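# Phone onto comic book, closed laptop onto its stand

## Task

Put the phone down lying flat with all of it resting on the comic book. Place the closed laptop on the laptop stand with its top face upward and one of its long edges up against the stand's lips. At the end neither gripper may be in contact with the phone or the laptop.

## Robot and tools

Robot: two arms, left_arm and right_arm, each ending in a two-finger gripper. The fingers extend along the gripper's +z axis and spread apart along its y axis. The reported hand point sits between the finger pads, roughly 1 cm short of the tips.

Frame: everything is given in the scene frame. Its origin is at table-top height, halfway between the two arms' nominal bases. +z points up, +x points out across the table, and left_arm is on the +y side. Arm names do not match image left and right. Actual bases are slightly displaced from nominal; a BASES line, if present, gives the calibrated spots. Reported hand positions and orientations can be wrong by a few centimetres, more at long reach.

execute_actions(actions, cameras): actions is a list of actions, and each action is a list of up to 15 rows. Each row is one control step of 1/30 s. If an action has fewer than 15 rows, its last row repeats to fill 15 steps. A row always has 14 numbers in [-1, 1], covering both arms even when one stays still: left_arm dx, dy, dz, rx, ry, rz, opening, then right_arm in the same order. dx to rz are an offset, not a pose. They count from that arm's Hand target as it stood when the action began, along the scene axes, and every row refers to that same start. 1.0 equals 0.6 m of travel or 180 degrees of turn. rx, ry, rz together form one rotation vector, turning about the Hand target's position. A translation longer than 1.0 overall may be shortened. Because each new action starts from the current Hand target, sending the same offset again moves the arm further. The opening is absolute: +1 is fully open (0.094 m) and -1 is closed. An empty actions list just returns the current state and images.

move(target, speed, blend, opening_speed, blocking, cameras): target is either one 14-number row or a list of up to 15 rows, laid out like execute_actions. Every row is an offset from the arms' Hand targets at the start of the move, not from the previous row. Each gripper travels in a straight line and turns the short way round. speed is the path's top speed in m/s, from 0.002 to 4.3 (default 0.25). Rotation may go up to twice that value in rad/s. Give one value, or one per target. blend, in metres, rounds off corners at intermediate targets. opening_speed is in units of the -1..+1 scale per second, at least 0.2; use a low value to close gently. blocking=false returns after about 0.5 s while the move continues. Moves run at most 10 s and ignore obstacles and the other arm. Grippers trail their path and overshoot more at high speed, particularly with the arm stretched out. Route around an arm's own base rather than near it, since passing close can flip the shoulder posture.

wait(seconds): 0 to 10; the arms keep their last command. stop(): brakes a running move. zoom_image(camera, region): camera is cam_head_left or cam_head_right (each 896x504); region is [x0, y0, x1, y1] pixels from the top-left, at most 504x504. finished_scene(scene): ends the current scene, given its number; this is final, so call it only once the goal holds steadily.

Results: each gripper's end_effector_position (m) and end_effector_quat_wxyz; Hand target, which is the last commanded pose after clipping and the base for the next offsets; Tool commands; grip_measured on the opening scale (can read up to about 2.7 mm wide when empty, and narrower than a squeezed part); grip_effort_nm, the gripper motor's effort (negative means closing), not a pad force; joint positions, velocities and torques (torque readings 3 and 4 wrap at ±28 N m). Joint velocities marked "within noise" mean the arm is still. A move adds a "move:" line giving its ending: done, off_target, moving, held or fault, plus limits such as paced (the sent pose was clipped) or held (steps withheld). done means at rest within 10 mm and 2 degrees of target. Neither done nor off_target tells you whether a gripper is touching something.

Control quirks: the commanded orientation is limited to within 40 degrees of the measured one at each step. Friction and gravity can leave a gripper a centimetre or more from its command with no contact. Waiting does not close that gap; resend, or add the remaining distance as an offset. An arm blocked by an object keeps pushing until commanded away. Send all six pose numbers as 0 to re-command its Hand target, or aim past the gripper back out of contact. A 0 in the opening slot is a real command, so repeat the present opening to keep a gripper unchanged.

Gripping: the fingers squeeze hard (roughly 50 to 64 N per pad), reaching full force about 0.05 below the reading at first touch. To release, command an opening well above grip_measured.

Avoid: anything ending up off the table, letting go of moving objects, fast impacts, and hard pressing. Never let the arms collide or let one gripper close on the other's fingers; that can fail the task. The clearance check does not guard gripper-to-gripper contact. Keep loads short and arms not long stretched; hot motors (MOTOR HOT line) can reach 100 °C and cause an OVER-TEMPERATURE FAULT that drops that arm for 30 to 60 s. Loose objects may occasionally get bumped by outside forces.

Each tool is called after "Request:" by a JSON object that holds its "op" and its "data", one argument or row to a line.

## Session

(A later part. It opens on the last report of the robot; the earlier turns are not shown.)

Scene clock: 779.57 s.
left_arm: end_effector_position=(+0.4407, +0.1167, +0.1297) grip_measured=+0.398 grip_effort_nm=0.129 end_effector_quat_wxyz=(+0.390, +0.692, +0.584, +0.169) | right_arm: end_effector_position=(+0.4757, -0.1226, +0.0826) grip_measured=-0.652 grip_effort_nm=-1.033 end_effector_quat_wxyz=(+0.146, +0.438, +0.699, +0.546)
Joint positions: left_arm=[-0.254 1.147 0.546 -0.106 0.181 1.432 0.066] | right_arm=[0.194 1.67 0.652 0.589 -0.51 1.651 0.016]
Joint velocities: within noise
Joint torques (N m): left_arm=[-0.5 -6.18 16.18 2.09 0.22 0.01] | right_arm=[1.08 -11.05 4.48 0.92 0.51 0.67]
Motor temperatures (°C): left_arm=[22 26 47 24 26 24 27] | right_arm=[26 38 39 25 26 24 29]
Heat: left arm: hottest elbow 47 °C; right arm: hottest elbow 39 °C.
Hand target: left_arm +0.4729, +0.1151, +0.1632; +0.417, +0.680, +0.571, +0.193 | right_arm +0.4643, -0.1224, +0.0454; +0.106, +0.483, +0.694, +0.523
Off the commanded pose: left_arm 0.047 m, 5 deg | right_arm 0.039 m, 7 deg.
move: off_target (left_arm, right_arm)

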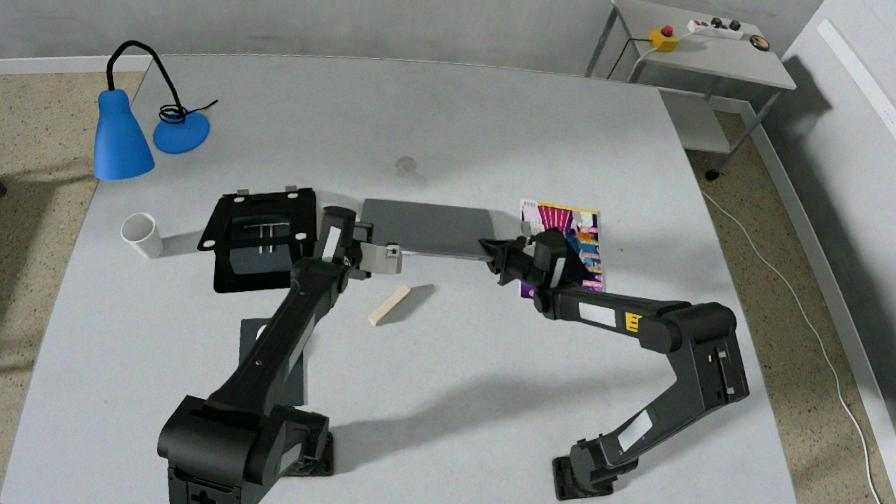

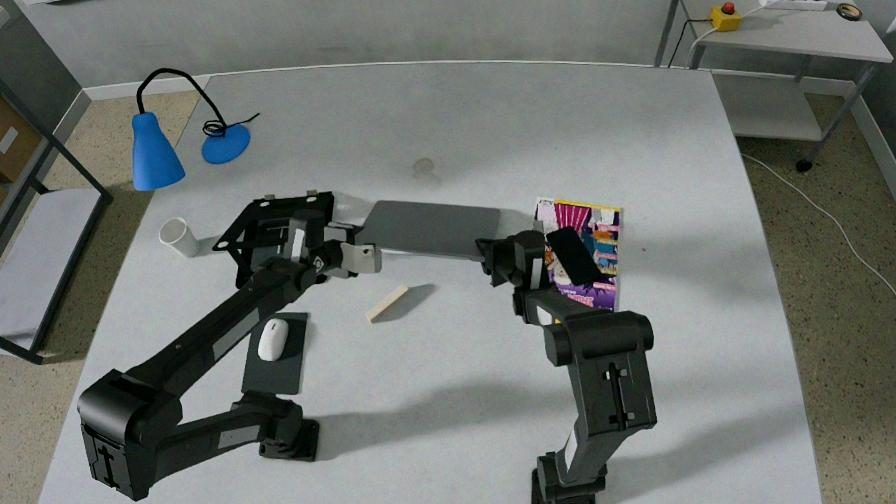

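Request:
{"op": "move", "data": {
  "target": [0.005,0,-0.015,0,0,0,0.1,0,0,0,0,0,0,-0.8],
  "speed": 0.05,
  "opening_speed": 0.3,
  "cameras": []
}}

Request:
{"op": "move", "data": {
  "target": [0,0,0,0,0,0,-0.8,0,0,0,0,0,0,-0.8],
  "speed": 0.05,
  "opening_speed": 0.22
}}

Request:
{"op": "zoom_image", "data": {
  "camera": "cam_head_left",
  "region": [340, 190, 450, 290]
}}

Request:
{"op": "zoom_image", "data": {
  "camera": "cam_head_right",
  "region": [325, 190, 435, 290]
}}

Scene clock: 785.27 s.
left_arm: end_effector_position=(+0.4462, +0.1160, +0.1241) grip_measured=+0.103 grip_effort_nm=-0.081 end_effector_quat_wxyz=(+0.392, +0.691, +0.583, +0.171) | right_arm: end_effector_position=(+0.4757, -0.1226, +0.0826) grip_measured=-0.652 grip_effort_nm=-1.038 end_effector_quat_wxyz=(+0.146, +0.438, +0.699, +0.546)
Joint positions: left_arm=[-0.252 1.176 0.546 -0.07 0.181 1.432 0.052] | right_arm=[0.194 1.67 0.652 0.589 -0.51 1.651 0.016]
Joint velocities: within noise
Joint torques (N m): left_arm=[-0.09 -7.41 15.3 2.24 0.22 -0.01] | right_arm=[1.14 -11.11 4.45 0.9 0.52 0.68]
Motor temperatures (°C): left_arm=[22 26 47 24 26 24 27] | right_arm=[26 38 39 25 26 24 29]
Heat: left arm: hottest elbow 47 °C; right arm: hottest elbow 39 °C.
Hand target: left_arm +0.4760, +0.1152, +0.1543; +0.417, +0.680, +0.571, +0.194 | right_arm +0.4643, -0.1224, +0.0454; +0.106, +0.483, +0.694, +0.523
Off the commanded pose: left_arm 0.042 m, 4 deg | right_arm 0.039 m, 7 deg.
move: off_target (left_arm, right_arm)
No camera images: "cameras" was empty.

Scene clock: 789.57 s.
left_arm: end_effector_position=(+0.4462, +0.1171, +0.1175) grip_measured=-0.708 grip_effort_nm=-0.994 end_effector_quat_wxyz=(+0.385, +0.694, +0.585, +0.168) | right_arm: end_effector_position=(+0.4767, -0.1215, +0.0837) grip_measured=-0.652 grip_effort_nm=-1.038 end_effector_quat_wxyz=(+0.143, +0.447, +0.692, +0.548)
Joint positions: left_arm=[-0.25 1.192 0.546 -0.072 0.182 1.437 0.014] | right_arm=[0.198 1.67 0.653 0.596 -0.5 1.678 0.016]
Joint velocities: within noise
Joint torques (N m): left_arm=[-0.79 -9.05 15.24 2.29 0.22 0] | right_arm=[0.73 -11.16 4.46 0.73 0.15 0.45]
Motor temperatures (°C): left_arm=[22 26 47 24 26 24 27] | right_arm=[26 38 39 25 26 24 29]
Heat: left arm: hottest elbow 47 °C; right arm: hottest elbow 39 °C.
Hand target: left_arm +0.4760, +0.1152, +0.1542; +0.417, +0.680, +0.572, +0.194 | right_arm +0.4644, -0.1224, +0.0455; +0.107, +0.483, +0.694, +0.523
Off the commanded pose: left_arm 0.047 m, 5 deg | right_arm 0.040 m, 7 deg.
move: off_target (left_arm, right_arm)

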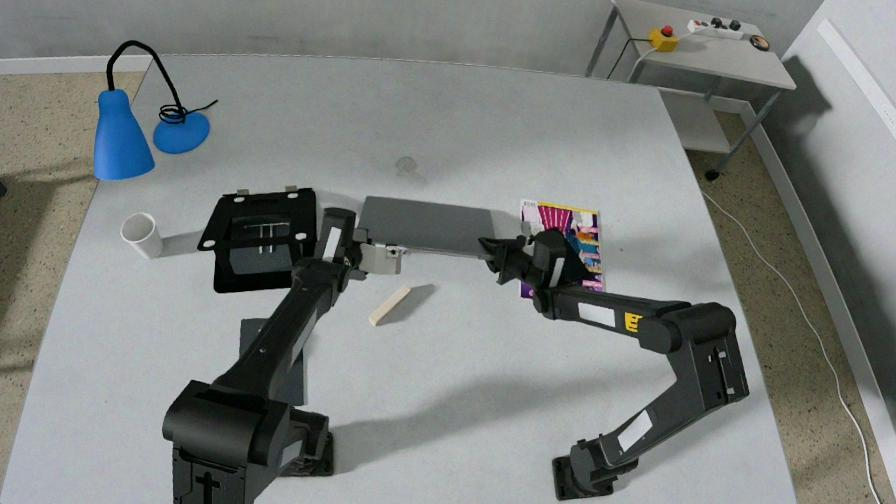

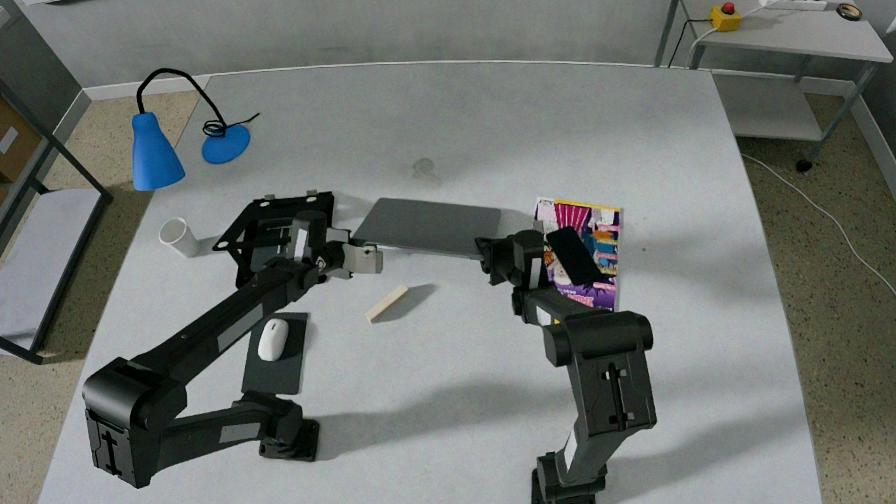

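Scaled by 4.582.

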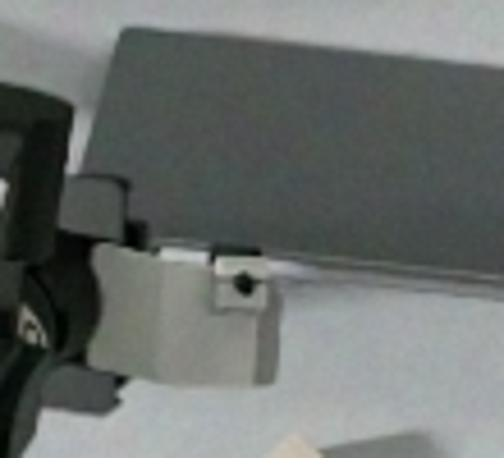

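Scaled by 4.582.

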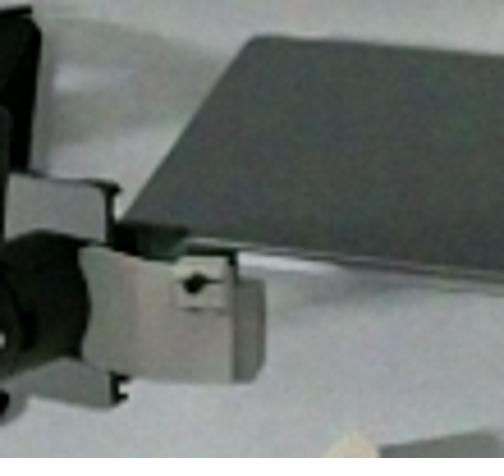

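Request:
{"op": "move", "data": {
  "target": [0,0,0.005,0,0,0,0.35,0,0,0,0,0,0,-0.8],
  "speed": 0.05,
  "opening_speed": 0.6
}}

Request:
{"op": "zoom_image", "data": {
  "camera": "cam_head_right",
  "region": [325, 190, 435, 290]
}}

Request:
{"op": "move", "data": {
  "target": [0.045,-0.01,0.02,0,0,0,0.35,0,0,0,0,0,0,-0.8],
  "speed": 0.05
}}

Request:
{"op": "zoom_image", "data": {
  "camera": "cam_head_left",
  "region": [340, 190, 450, 290]
}}

Request:
{"op": "zoom_image", "data": {
  "camera": "cam_head_right",
  "region": [325, 190, 435, 290]
}}

Scene clock: 802.00 s.
left_arm: end_effector_position=(+0.4459, +0.1172, +0.1171) grip_measured=+0.347 grip_effort_nm=0.134 end_effector_quat_wxyz=(+0.384, +0.694, +0.585, +0.167) | right_arm: end_effector_position=(+0.4767, -0.1215, +0.0833) grip_measured=-0.652 grip_effort_nm=-1.038 end_effector_quat_wxyz=(+0.145, +0.445, +0.694, +0.547)
Joint positions: left_arm=[-0.25 1.192 0.546 -0.074 0.182 1.438 0.063] | right_arm=[0.198 1.67 0.653 0.596 -0.498 1.671 0.016]
Joint velocities: within noise
Joint torques (N m): left_arm=[-0.73 -10.11 15.71 1.96 0.19 0] | right_arm=[0.73 -11.16 4.46 0.76 0.13 0.51]
Motor temperatures (°C): left_arm=[22 26 46 24 26 24 28] | right_arm=[26 38 38 25 26 24 30]
Heat: left arm: hottest elbow 46 °C; right arm: hottest shoulder 38 °C.
Hand target: left_arm +0.4760, +0.1152, +0.1572; +0.416, +0.680, +0.572, +0.193 | right_arm +0.4645, -0.1225, +0.0456; +0.107, +0.483, +0.694, +0.523
Off the commanded pose: left_arm 0.050 m, 5 deg | right_arm 0.040 m, 7 deg.
move: off_target (left_arm, right_arm)

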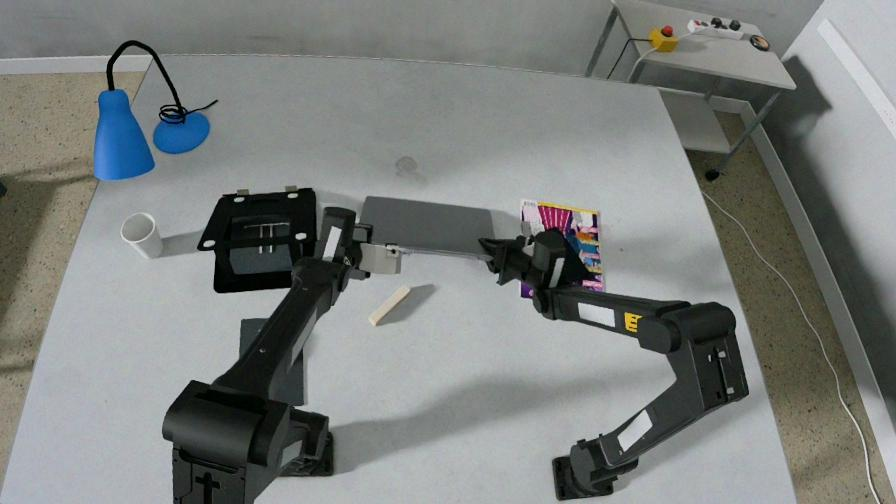

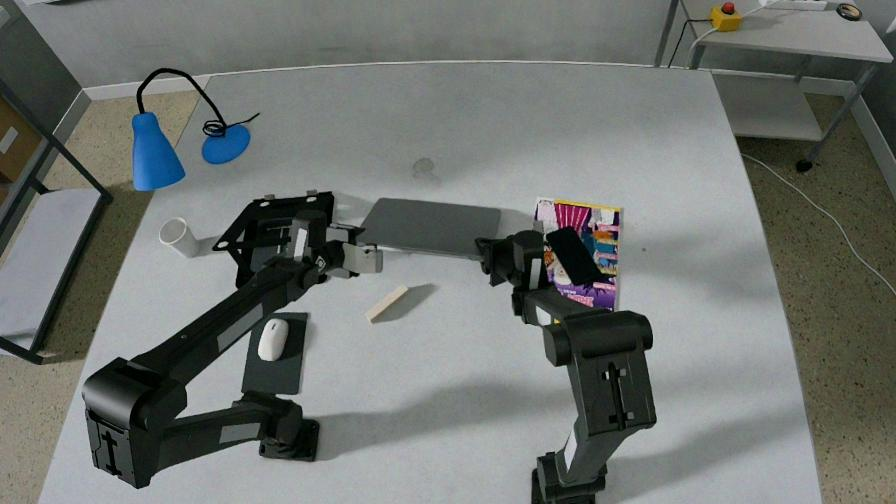

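Scaled by 4.582.

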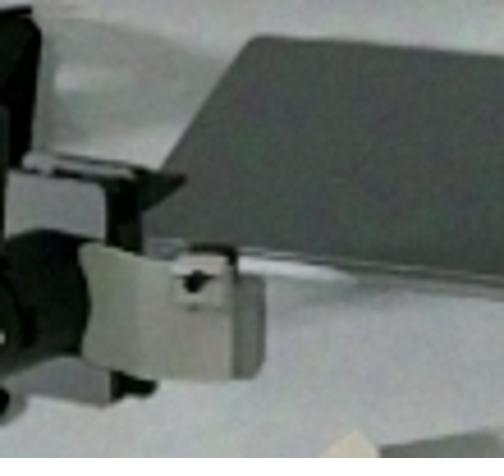

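Scene clock: 803.10 s.
left_arm: end_effector_position=(+0.4641, +0.1129, +0.1270) grip_measured=+0.348 grip_effort_nm=0.105 end_effector_quat_wxyz=(+0.386, +0.694, +0.584, +0.167) | right_arm: end_effector_position=(+0.4767, -0.1215, +0.0833) grip_measured=-0.652 grip_effort_nm=-1.038 end_effector_quat_wxyz=(+0.145, +0.445, +0.694, +0.547)
Joint positions: left_arm=[-0.25 1.227 0.603 -0.094 0.183 1.438 0.063] | right_arm=[0.198 1.67 0.653 0.596 -0.498 1.671 0.016]
Joint velocities: within noise
Joint torques (N m): left_arm=[-1.49 -8.59 17.85 1.68 0.11 -0.04] | right_arm=[0.62 -11.16 4.46 0.72 0.11 0.51]
Motor temperatures (°C): left_arm=[22 26 46 24 26 24 28] | right_arm=[26 38 38 25 26 24 30]
Heat: left arm: hottest elbow 46 °C; right arm: hottest shoulder 38 °C.
Hand target: left_arm +0.5029, +0.1091, +0.1691; +0.416, +0.680, +0.572, +0.193 | right_arm +0.4645, -0.1225, +0.0456; +0.107, +0.483, +0.694, +0.523
Off the commanded pose: left_arm 0.057 m, 5 deg | right_arm 0.040 m, 7 deg.
move: off_target (left_arm, right_arm)

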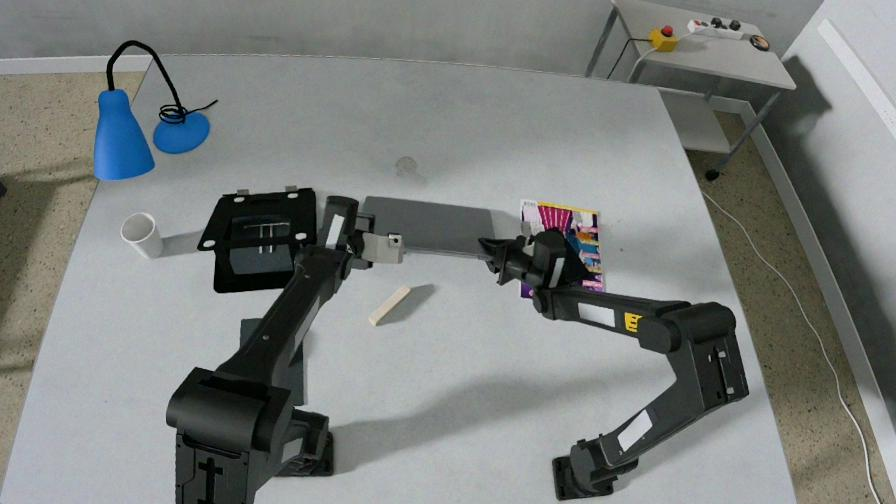

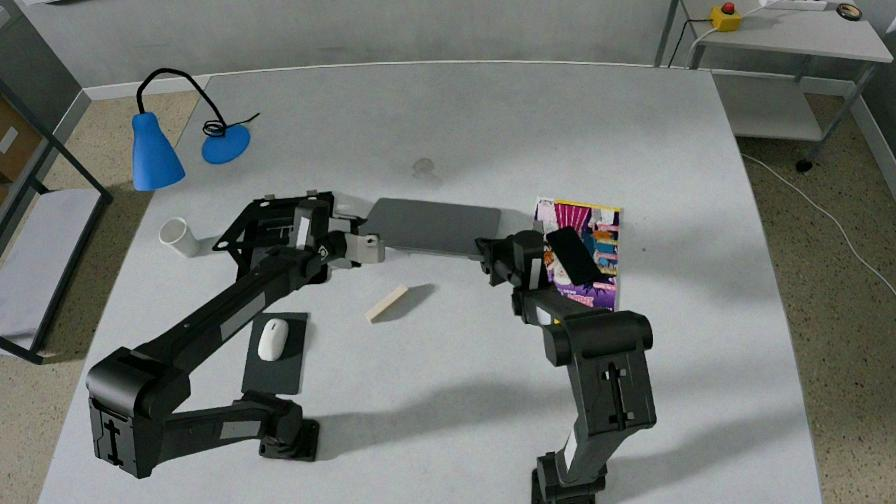

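Scaled by 4.582.

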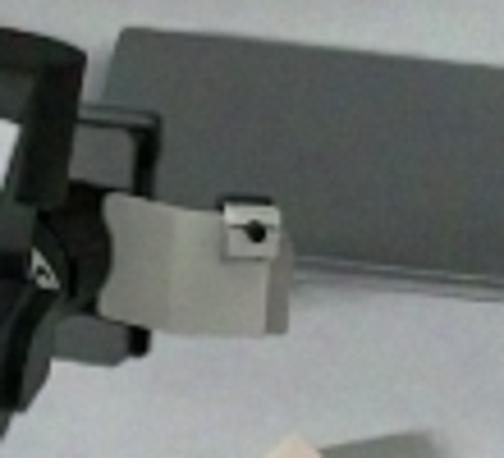

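Scaled by 4.582.

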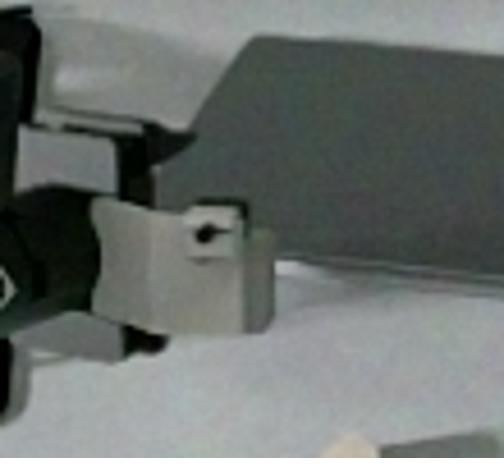

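Request:
{"op": "move", "data": {
  "target": [0.01,-0.003,-0.032,0,0,0,0.35,0,0,0,0,0,0,-0.8],
  "speed": 0.05
}}

Request:
{"op": "zoom_image", "data": {
  "camera": "cam_head_left",
  "region": [340, 190, 450, 290]
}}

Request:
{"op": "zoom_image", "data": {
  "camera": "cam_head_right",
  "region": [325, 190, 435, 290]
}}

Scene clock: 808.77 s.
left_arm: end_effector_position=(+0.4741, +0.1106, +0.1160) grip_measured=+0.348 grip_effort_nm=0.105 end_effector_quat_wxyz=(+0.387, +0.694, +0.584, +0.168) | right_arm: end_effector_position=(+0.4767, -0.1215, +0.0833) grip_measured=-0.652 grip_effort_nm=-1.043 end_effector_quat_wxyz=(+0.145, +0.445, +0.694, +0.547)
Joint positions: left_arm=[-0.25 1.281 0.61 -0.044 0.183 1.438 0.063] | right_arm=[0.198 1.67 0.653 0.596 -0.498 1.671 0.016]
Joint velocities: within noise
Joint torques (N m): left_arm=[-0.91 -9.11 15.88 2.3 0.08 -0.04] | right_arm=[0.73 -11.22 4.45 0.7 0.11 0.51]
Motor temperatures (°C): left_arm=[22 26 46 24 26 24 28] | right_arm=[26 38 38 25 26 24 30]
Heat: left arm: hottest elbow 46 °C; right arm: hottest shoulder 38 °C.
Hand target: left_arm +0.5090, +0.1073, +0.1500; +0.417, +0.680, +0.572, +0.193 | right_arm +0.4645, -0.1225, +0.0456; +0.107, +0.483, +0.694, +0.523
Off the commanded pose: left_arm 0.049 m, 5 deg | right_arm 0.040 m, 7 deg.
move: off_target (left_arm, right_arm)

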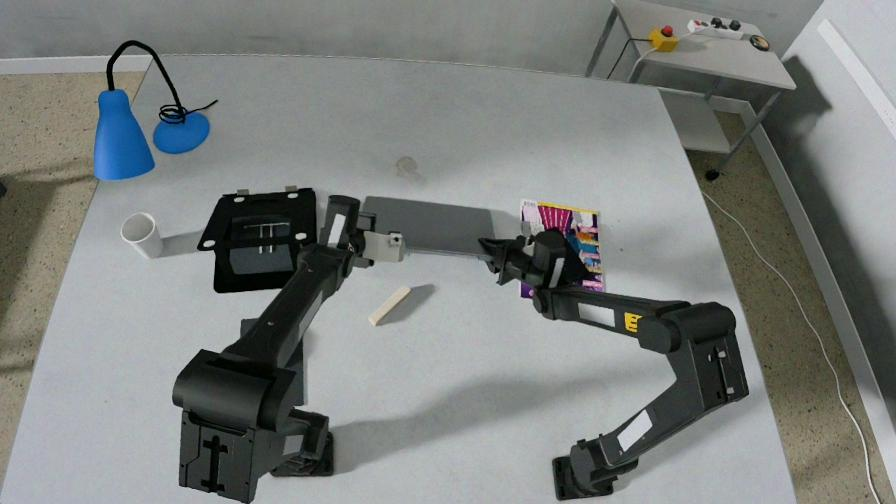

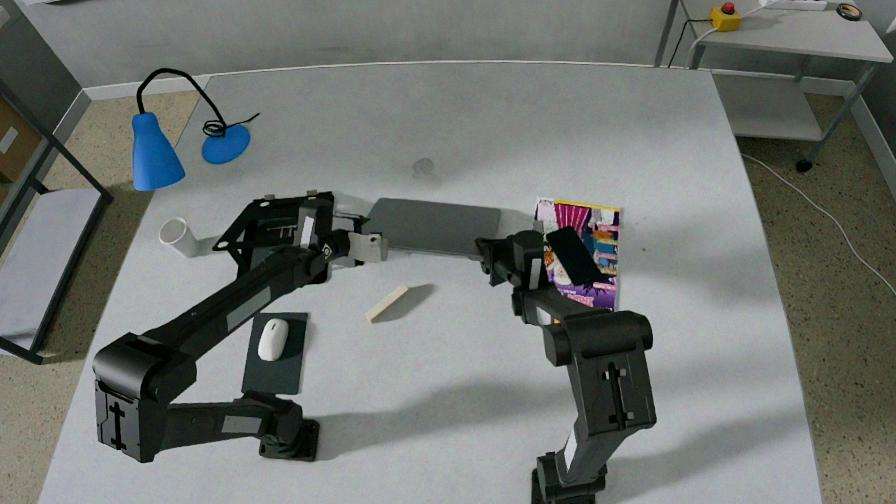

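Scaled by 4.582.

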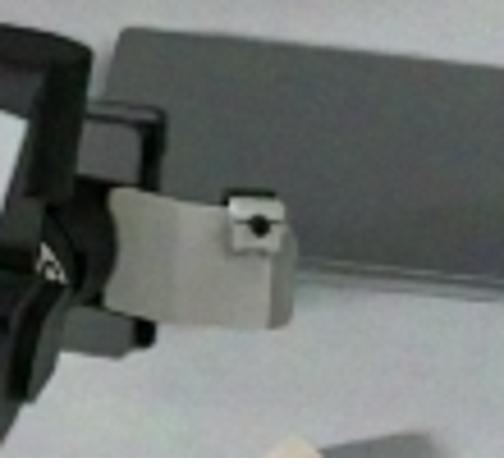

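Scaled by 4.582.

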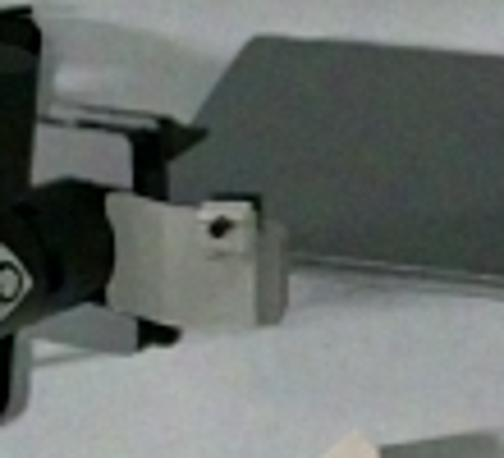

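Request:
{"op": "move", "data": {
  "target": [-0.012,0,-0.03,0,0,0,0.3,0,0,0,0,0,0,-0.8],
  "speed": 0.05
}}

Request:
{"op": "zoom_image", "data": {
  "camera": "cam_head_right",
  "region": [325, 190, 435, 290]
}}

Scene clock: 812.07 s.
left_arm: end_effector_position=(+0.4809, +0.1091, +0.1111) grip_measured=+0.302 grip_effort_nm=-0.105 end_effector_quat_wxyz=(+0.393, +0.692, +0.581, +0.173) | right_arm: end_effector_position=(+0.4767, -0.1215, +0.0833) grip_measured=-0.652 grip_effort_nm=-1.038 end_effector_quat_wxyz=(+0.145, +0.445, +0.694, +0.547)
Joint positions: left_arm=[-0.25 1.312 0.61 0.004 0.183 1.438 0.061] | right_arm=[0.198 1.67 0.653 0.596 -0.498 1.672 0.016]
Joint velocities: within noise
Joint torques (N m): left_arm=[-1.14 -9.64 12.12 2.95 -0.06 -0.08] | right_arm=[0.73 -11.22 4.48 0.72 0.11 0.5]
Motor temperatures (°C): left_arm=[22 26 46 24 26 24 28] | right_arm=[26 38 38 25 25 24 30]
Heat: left arm: hottest elbow 46 °C; right arm: hottest shoulder 38 °C.
Hand target: left_arm +0.5017, +0.1073, +0.1320; +0.416, +0.680, +0.572, +0.193 | right_arm +0.4645, -0.1225, +0.0456; +0.107, +0.483, +0.694, +0.523
Off the commanded pose: left_arm 0.030 m, 4 deg | right_arm 0.040 m, 7 deg.
move: off_target (left_arm, right_arm)

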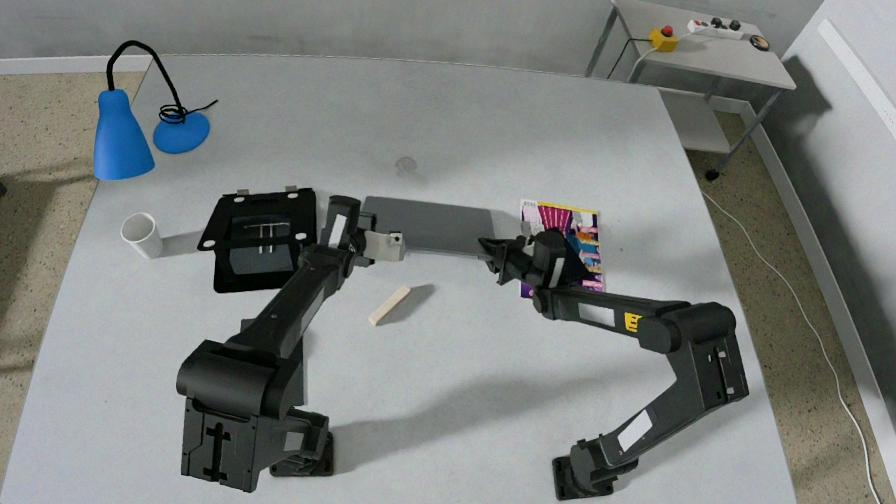

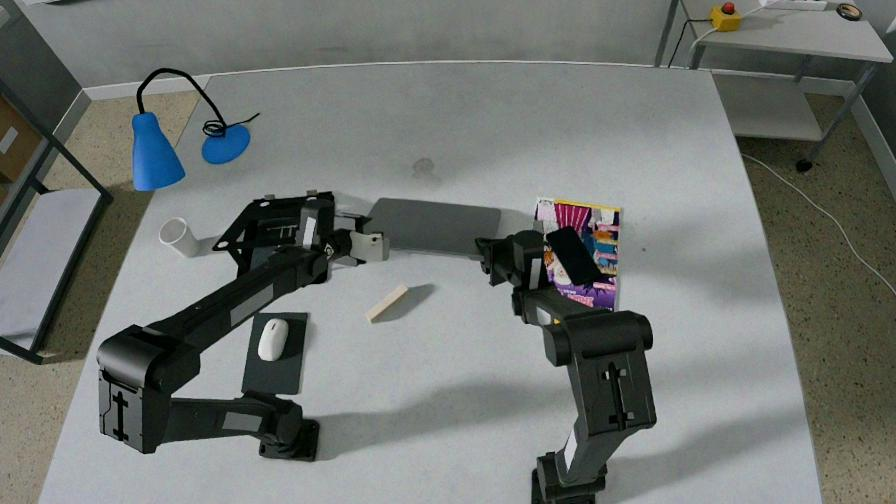

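Scaled by 4.582.

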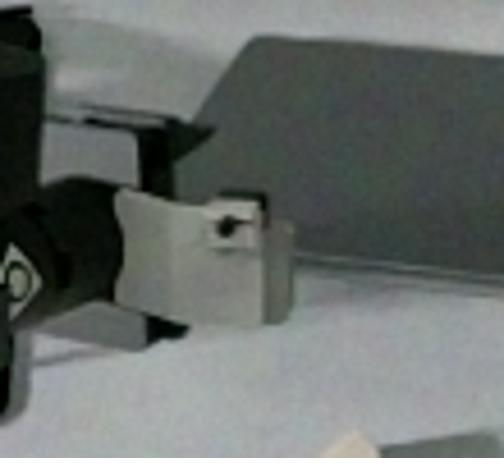

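Request:
{"op": "move", "data": {
  "target": [-0.05,0.005,-0.03,0,0,0,0.3,0,0,0,0,0,0,-0.8],
  "speed": 0.05
}}

Request:
{"op": "zoom_image", "data": {
  "camera": "cam_head_left",
  "region": [340, 190, 450, 290]
}}

Request:
{"op": "zoom_image", "data": {
  "camera": "cam_head_right",
  "region": [325, 190, 435, 290]
}}

Scene clock: 816.63 s.
left_arm: end_effector_position=(+0.4726, +0.1126, +0.1055) grip_measured=+0.302 grip_effort_nm=-0.081 end_effector_quat_wxyz=(+0.405, +0.685, +0.576, +0.187) | right_arm: end_effector_position=(+0.4767, -0.1215, +0.0831) grip_measured=-0.652 grip_effort_nm=-1.038 end_effector_quat_wxyz=(+0.145, +0.445, +0.694, +0.547)
Joint positions: left_arm=[-0.25 1.301 0.556 0.087 0.174 1.438 0.061] | right_arm=[0.198 1.671 0.653 0.596 -0.498 1.671 0.016]
Joint velocities: within noise
Joint torques (N m): left_arm=[-1.85 -11.58 8.23 2.32 -0.03 -0.14] | right_arm=[0.73 -11.22 4.48 0.75 0.11 0.51]
Motor temperatures (°C): left_arm=[22 26 46 24 26 24 28] | right_arm=[26 38 38 25 25 24 30]
Heat: left arm: hottest elbow 46 °C; right arm: hottest shoulder 38 °C.
Hand target: left_arm +0.4719, +0.1103, +0.1142; +0.417, +0.680, +0.571, +0.194 | right_arm +0.4644, -0.1225, +0.0455; +0.106, +0.484, +0.694, +0.523
Off the commanded pose: left_arm 0.009 m, 2 deg | right_arm 0.039 m, 7 deg.
move: off_target (right_arm)

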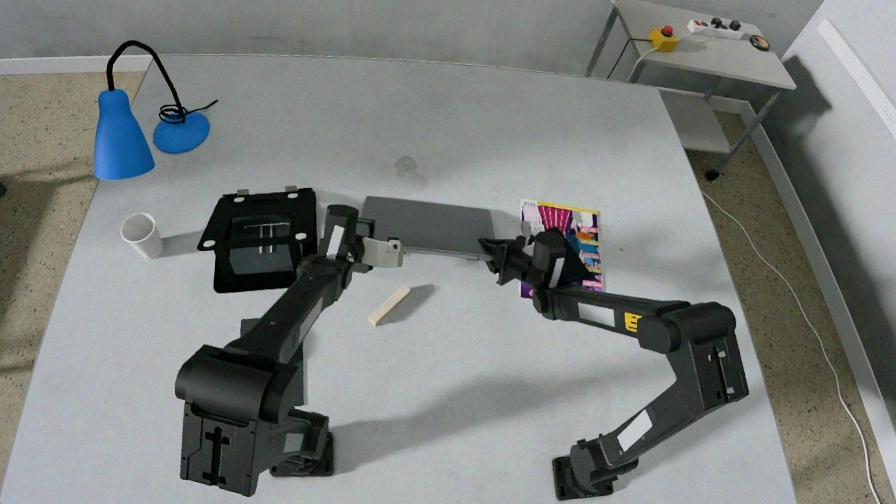

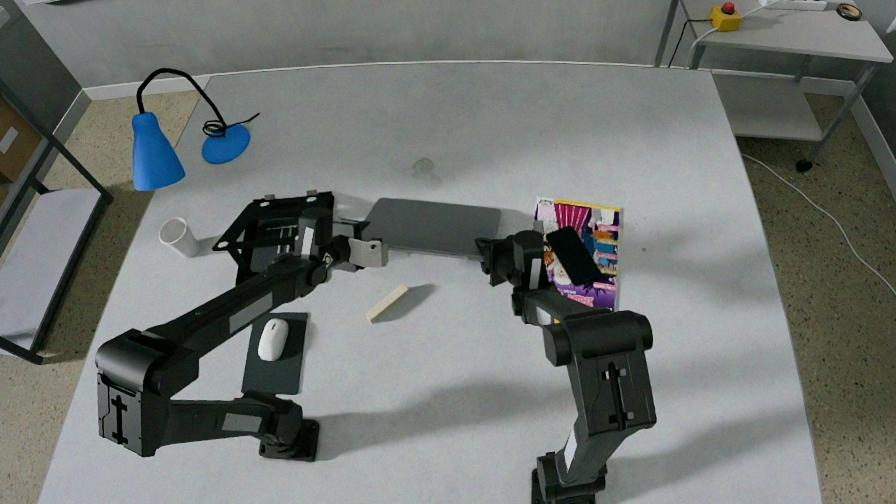

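Scaled by 4.582.

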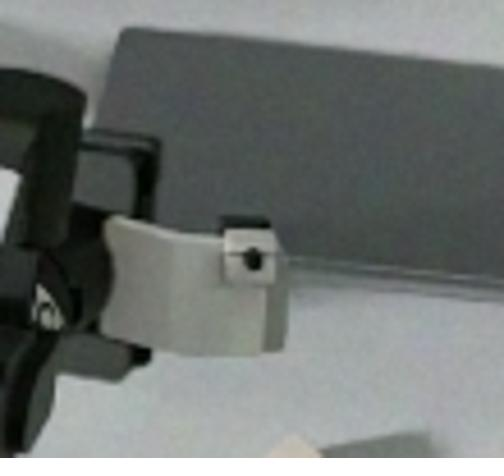

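Scaled by 4.582.

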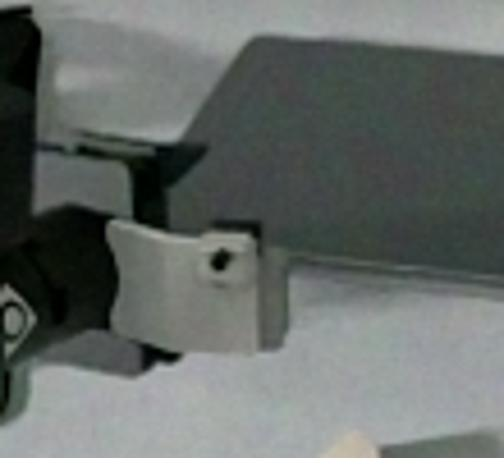

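Request:
{"op": "move", "data": {
  "target": [0,0,0,0,0,0,-0.1,0,0,0,0,0,0,-0.8],
  "speed": 0.05,
  "opening_speed": 0.3,
  "cameras": []
}}

Request:
{"op": "move", "data": {
  "target": [0,0,0,0,0,0,-0.8,0,0,0,0,0,0,-0.8],
  "speed": 0.05,
  "opening_speed": 0.22
}}

Request:
{"op": "zoom_image", "data": {
  "camera": "cam_head_left",
  "region": [340, 190, 450, 290]
}}

Request:
{"op": "zoom_image", "data": {
  "camera": "cam_head_right",
  "region": [325, 190, 435, 290]
}}

Scene clock: 821.33 s.
left_arm: end_effector_position=(+0.4720, +0.1127, +0.1049) grip_measured=-0.097 grip_effort_nm=-0.090 end_effector_quat_wxyz=(+0.404, +0.686, +0.576, +0.186) | right_arm: end_effector_position=(+0.4767, -0.1215, +0.0831) grip_measured=-0.652 grip_effort_nm=-1.043 end_effector_quat_wxyz=(+0.145, +0.445, +0.694, +0.547)
Joint positions: left_arm=[-0.25 1.301 0.555 0.087 0.174 1.438 0.042] | right_arm=[0.198 1.671 0.653 0.596 -0.498 1.671 0.016]
Joint velocities: within noise
Joint torques (N m): left_arm=[-2.32 -10.93 8.1 2.32 0.03 -0.11] | right_arm=[0.79 -11.22 4.44 0.72 0.11 0.51]
Motor temperatures (°C): left_arm=[22 26 45 24 26 24 28] | right_arm=[26 38 38 25 25 24 30]
Heat: left arm: hottest elbow 45 °C; right arm: hottest shoulder 38 °C.
Hand target: left_arm +0.4718, +0.1103, +0.1142; +0.417, +0.680, +0.571, +0.193 | right_arm +0.4644, -0.1225, +0.0455; +0.107, +0.483, +0.694, +0.523
Off the commanded pose: left_arm 0.010 m, 2 deg | right_arm 0.040 m, 7 deg.
move: off_target (right_arm)
No camera images: "cameras" was empty.

Scene clock: 824.73 s.
left_arm: end_effector_position=(+0.4684, +0.1137, +0.1008) grip_measured=-0.555 grip_effort_nm=-1.009 end_effector_quat_wxyz=(+0.400, +0.692, +0.570, +0.190) | right_arm: end_effector_position=(+0.4770, -0.1215, +0.0839) grip_measured=-0.654 grip_effort_nm=-1.038 end_effector_quat_wxyz=(+0.143, +0.448, +0.691, +0.549)
Joint positions: left_arm=[-0.25 1.301 0.544 0.092 0.173 1.459 0.021] | right_arm=[0.198 1.671 0.653 0.599 -0.498 1.682 0.016]
Joint velocities: within noise
Joint torques (N m): left_arm=[-1.85 -10.99 9.07 2.13 0.08 -0.3] | right_arm=[0.79 -11.16 4.48 0.64 0.1 0.4]
Motor temperatures (°C): left_arm=[22 26 45 24 26 24 28] | right_arm=[26 38 38 25 25 24 30]
Heat: left arm: hottest elbow 45 °C; right arm: hottest shoulder 38 °C.
Hand target: left_arm +0.4718, +0.1103, +0.1141; +0.417, +0.680, +0.571, +0.193 | right_arm +0.4644, -0.1225, +0.0455; +0.107, +0.483, +0.694, +0.523
Off the commanded pose: left_arm 0.014 m, 2 deg | right_arm 0.040 m, 7 deg.
move: off_target (left_arm, right_arm)

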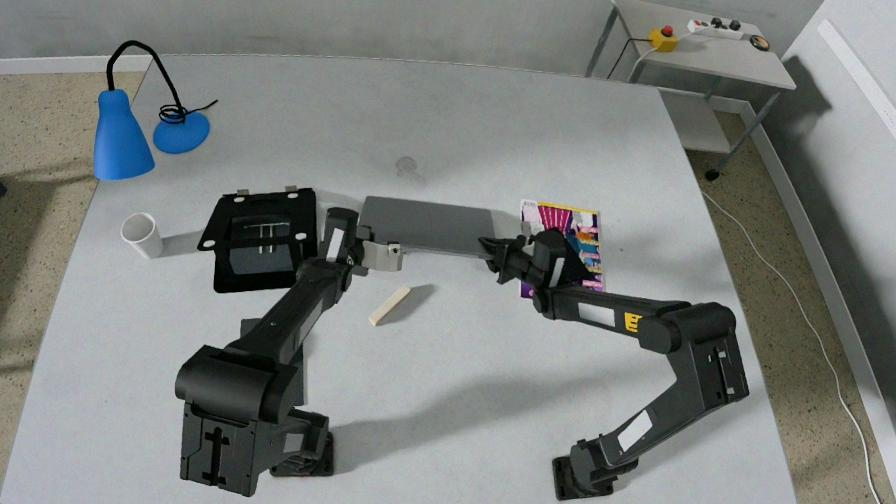

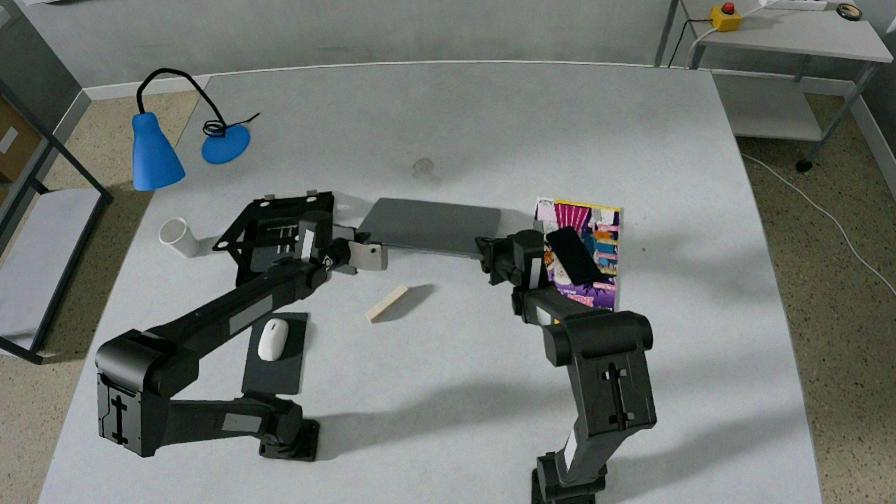

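Scaled by 4.582.

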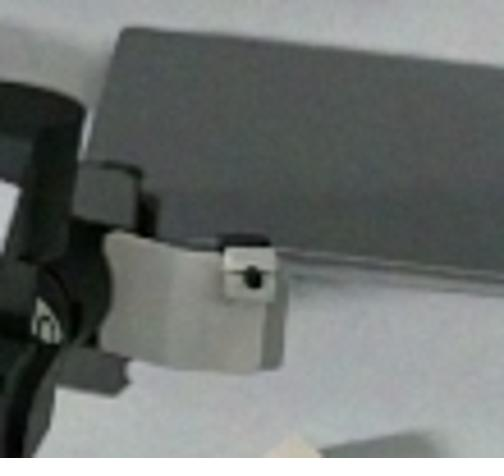

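Scaled by 4.582.

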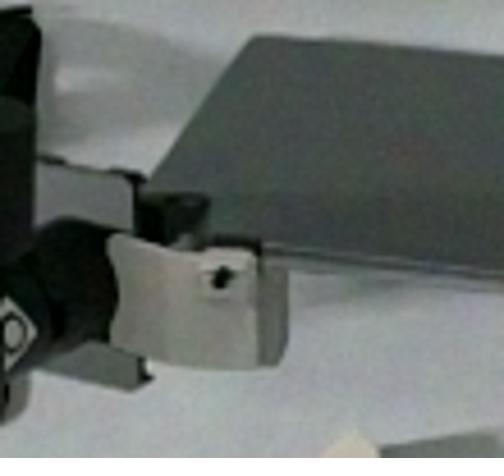

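Request:
{"op": "move", "data": {
  "target": [0,0,0.12,0,0,0,-0.8,0.01,0,0.2,0,0,0,-0.8],
  "speed": 0.06
}}

Request:
{"op": "zoom_image", "data": {
  "camera": "cam_head_left",
  "region": [300, 160, 540, 320]
}}

Scene clock: 837.87 s.
left_arm: end_effector_position=(+0.4410, +0.1121, +0.1337) grip_measured=-0.613 grip_effort_nm=-1.009 end_effector_quat_wxyz=(+0.381, +0.703, +0.578, +0.162) | right_arm: end_effector_position=(+0.4461, -0.1247, +0.1208) grip_measured=-0.653 grip_effort_nm=-1.033 end_effector_quat_wxyz=(+0.080, +0.500, +0.704, +0.497)
Joint positions: left_arm=[-0.262 1.147 0.573 -0.159 0.186 1.449 0.018] | right_arm=[0.203 1.451 0.676 0.179 -0.502 1.714 0.016]
Joint velocities: within noise
Joint torques (N m): left_arm=[-0.85 -11.11 17.1 1.65 -0.45 -0.23] | right_arm=[0.15 -16.32 11.9 0.98 0.05 0.13]
Motor temperatures (°C): left_arm=[22 26 44 24 26 24 28] | right_arm=[26 38 38 25 25 24 30]
Heat: left arm: hottest elbow 44 °C; right arm: hottest shoulder 38 °C.
Hand target: left_arm +0.4718, +0.1102, +0.1861; +0.417, +0.680, +0.571, +0.194 | right_arm +0.4704, -0.1225, +0.1655; +0.107, +0.484, +0.694, +0.523
Off the commanded pose: left_arm 0.061 m, 6 deg | right_arm 0.051 m, 5 deg.
move: off_target (left_arm, right_arm)

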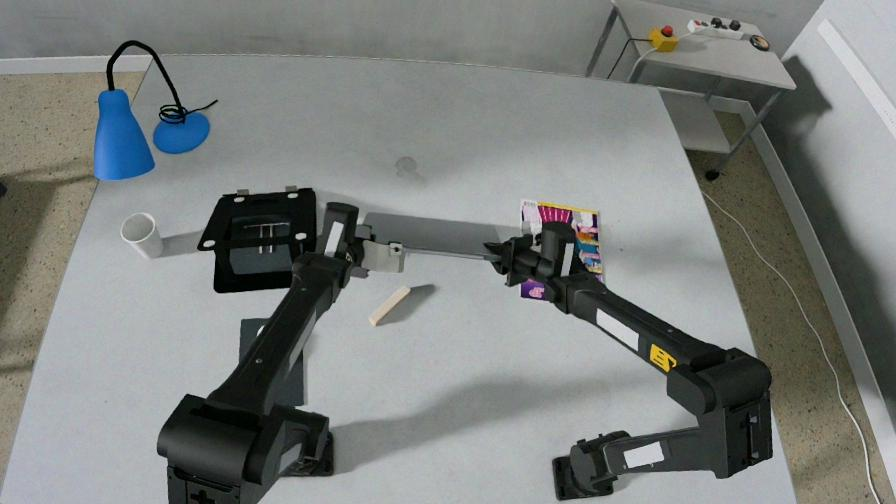

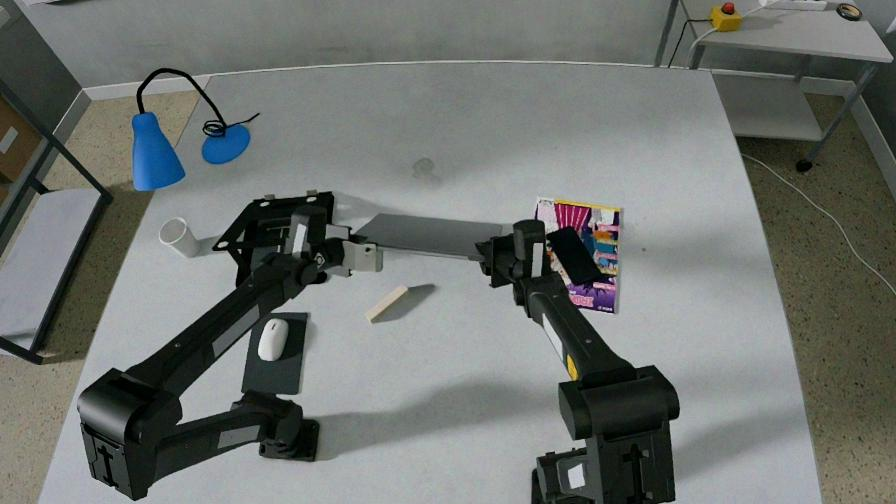

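Scaled by 2.100.

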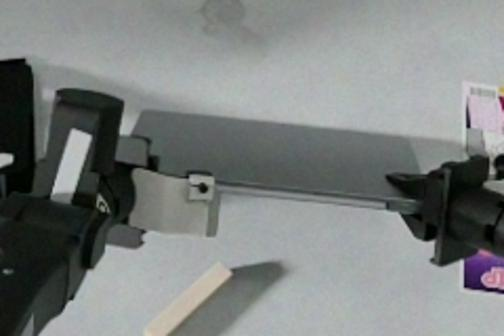

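Request:
{"op": "move", "data": {
  "target": [0,0,0.12,0,-0.055,0,-0.8,0,0,0.12,0,-0.055,0,-0.8],
  "speed": 0.06
}}

Request:
{"op": "zoom_image", "data": {
  "camera": "cam_head_left",
  "region": [300, 160, 540, 320]
}}

Scene clock: 845.83 s.
left_arm: end_effector_position=(+0.4337, +0.1128, +0.1704) grip_measured=-0.620 grip_effort_nm=-1.009 end_effector_quat_wxyz=(+0.403, +0.691, +0.570, +0.188) | right_arm: end_effector_position=(+0.4424, -0.1241, +0.1629) grip_measured=-0.660 grip_effort_nm=-1.038 end_effector_quat_wxyz=(+0.107, +0.484, +0.698, +0.517)
Joint positions: left_arm=[-0.276 1.039 0.573 -0.193 0.157 1.437 0.018] | right_arm=[0.212 1.352 0.676 0.152 -0.482 1.713 0.016]
Joint velocities: within noise
Joint torques (N m): left_arm=[-1.61 -11.99 19.73 3.12 -0.71 0.11] | right_arm=[0.09 -17.67 13.2 2.41 0.19 -0.18]
Motor temperatures (°C): left_arm=[22 26 46 24 26 24 28] | right_arm=[26 39 41 25 25 24 30]
Heat: left arm: hottest elbow 46 °C; right arm: hottest elbow 41 °C.
Hand target: left_arm +0.4718, +0.1103, +0.2581; +0.464, +0.661, +0.533, +0.252 | right_arm +0.4705, -0.1226, +0.2377; +0.166, +0.437, +0.682, +0.563
Off the commanded pose: left_arm 0.096 m, 12 deg | right_arm 0.080 m, 10 deg.
move: off_target (left_arm, right_arm)

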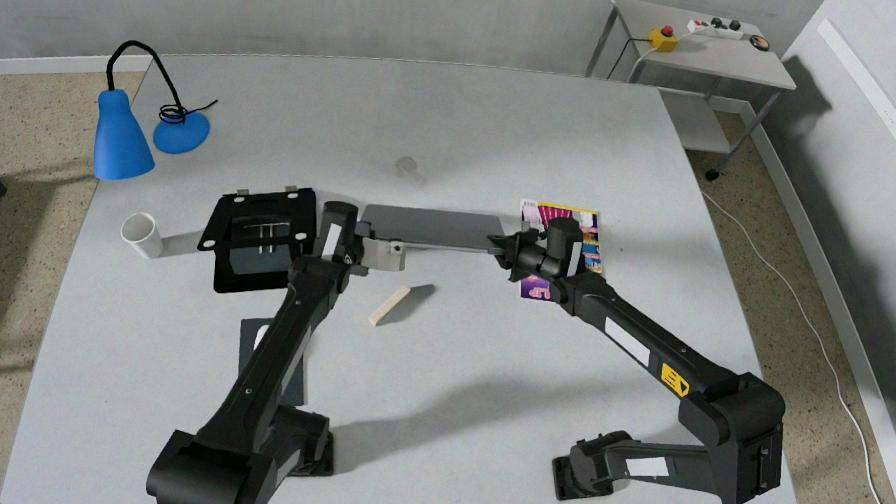

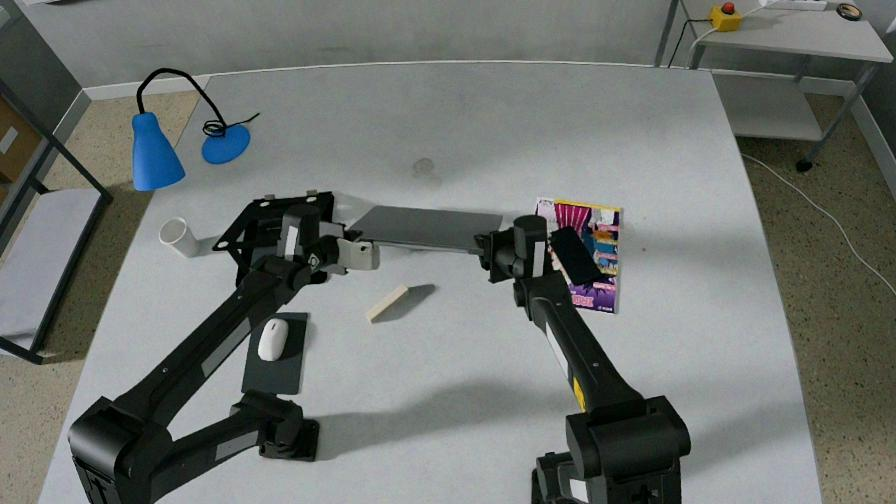

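Scaled by 2.100.

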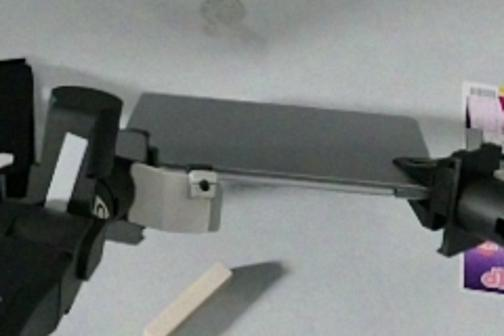

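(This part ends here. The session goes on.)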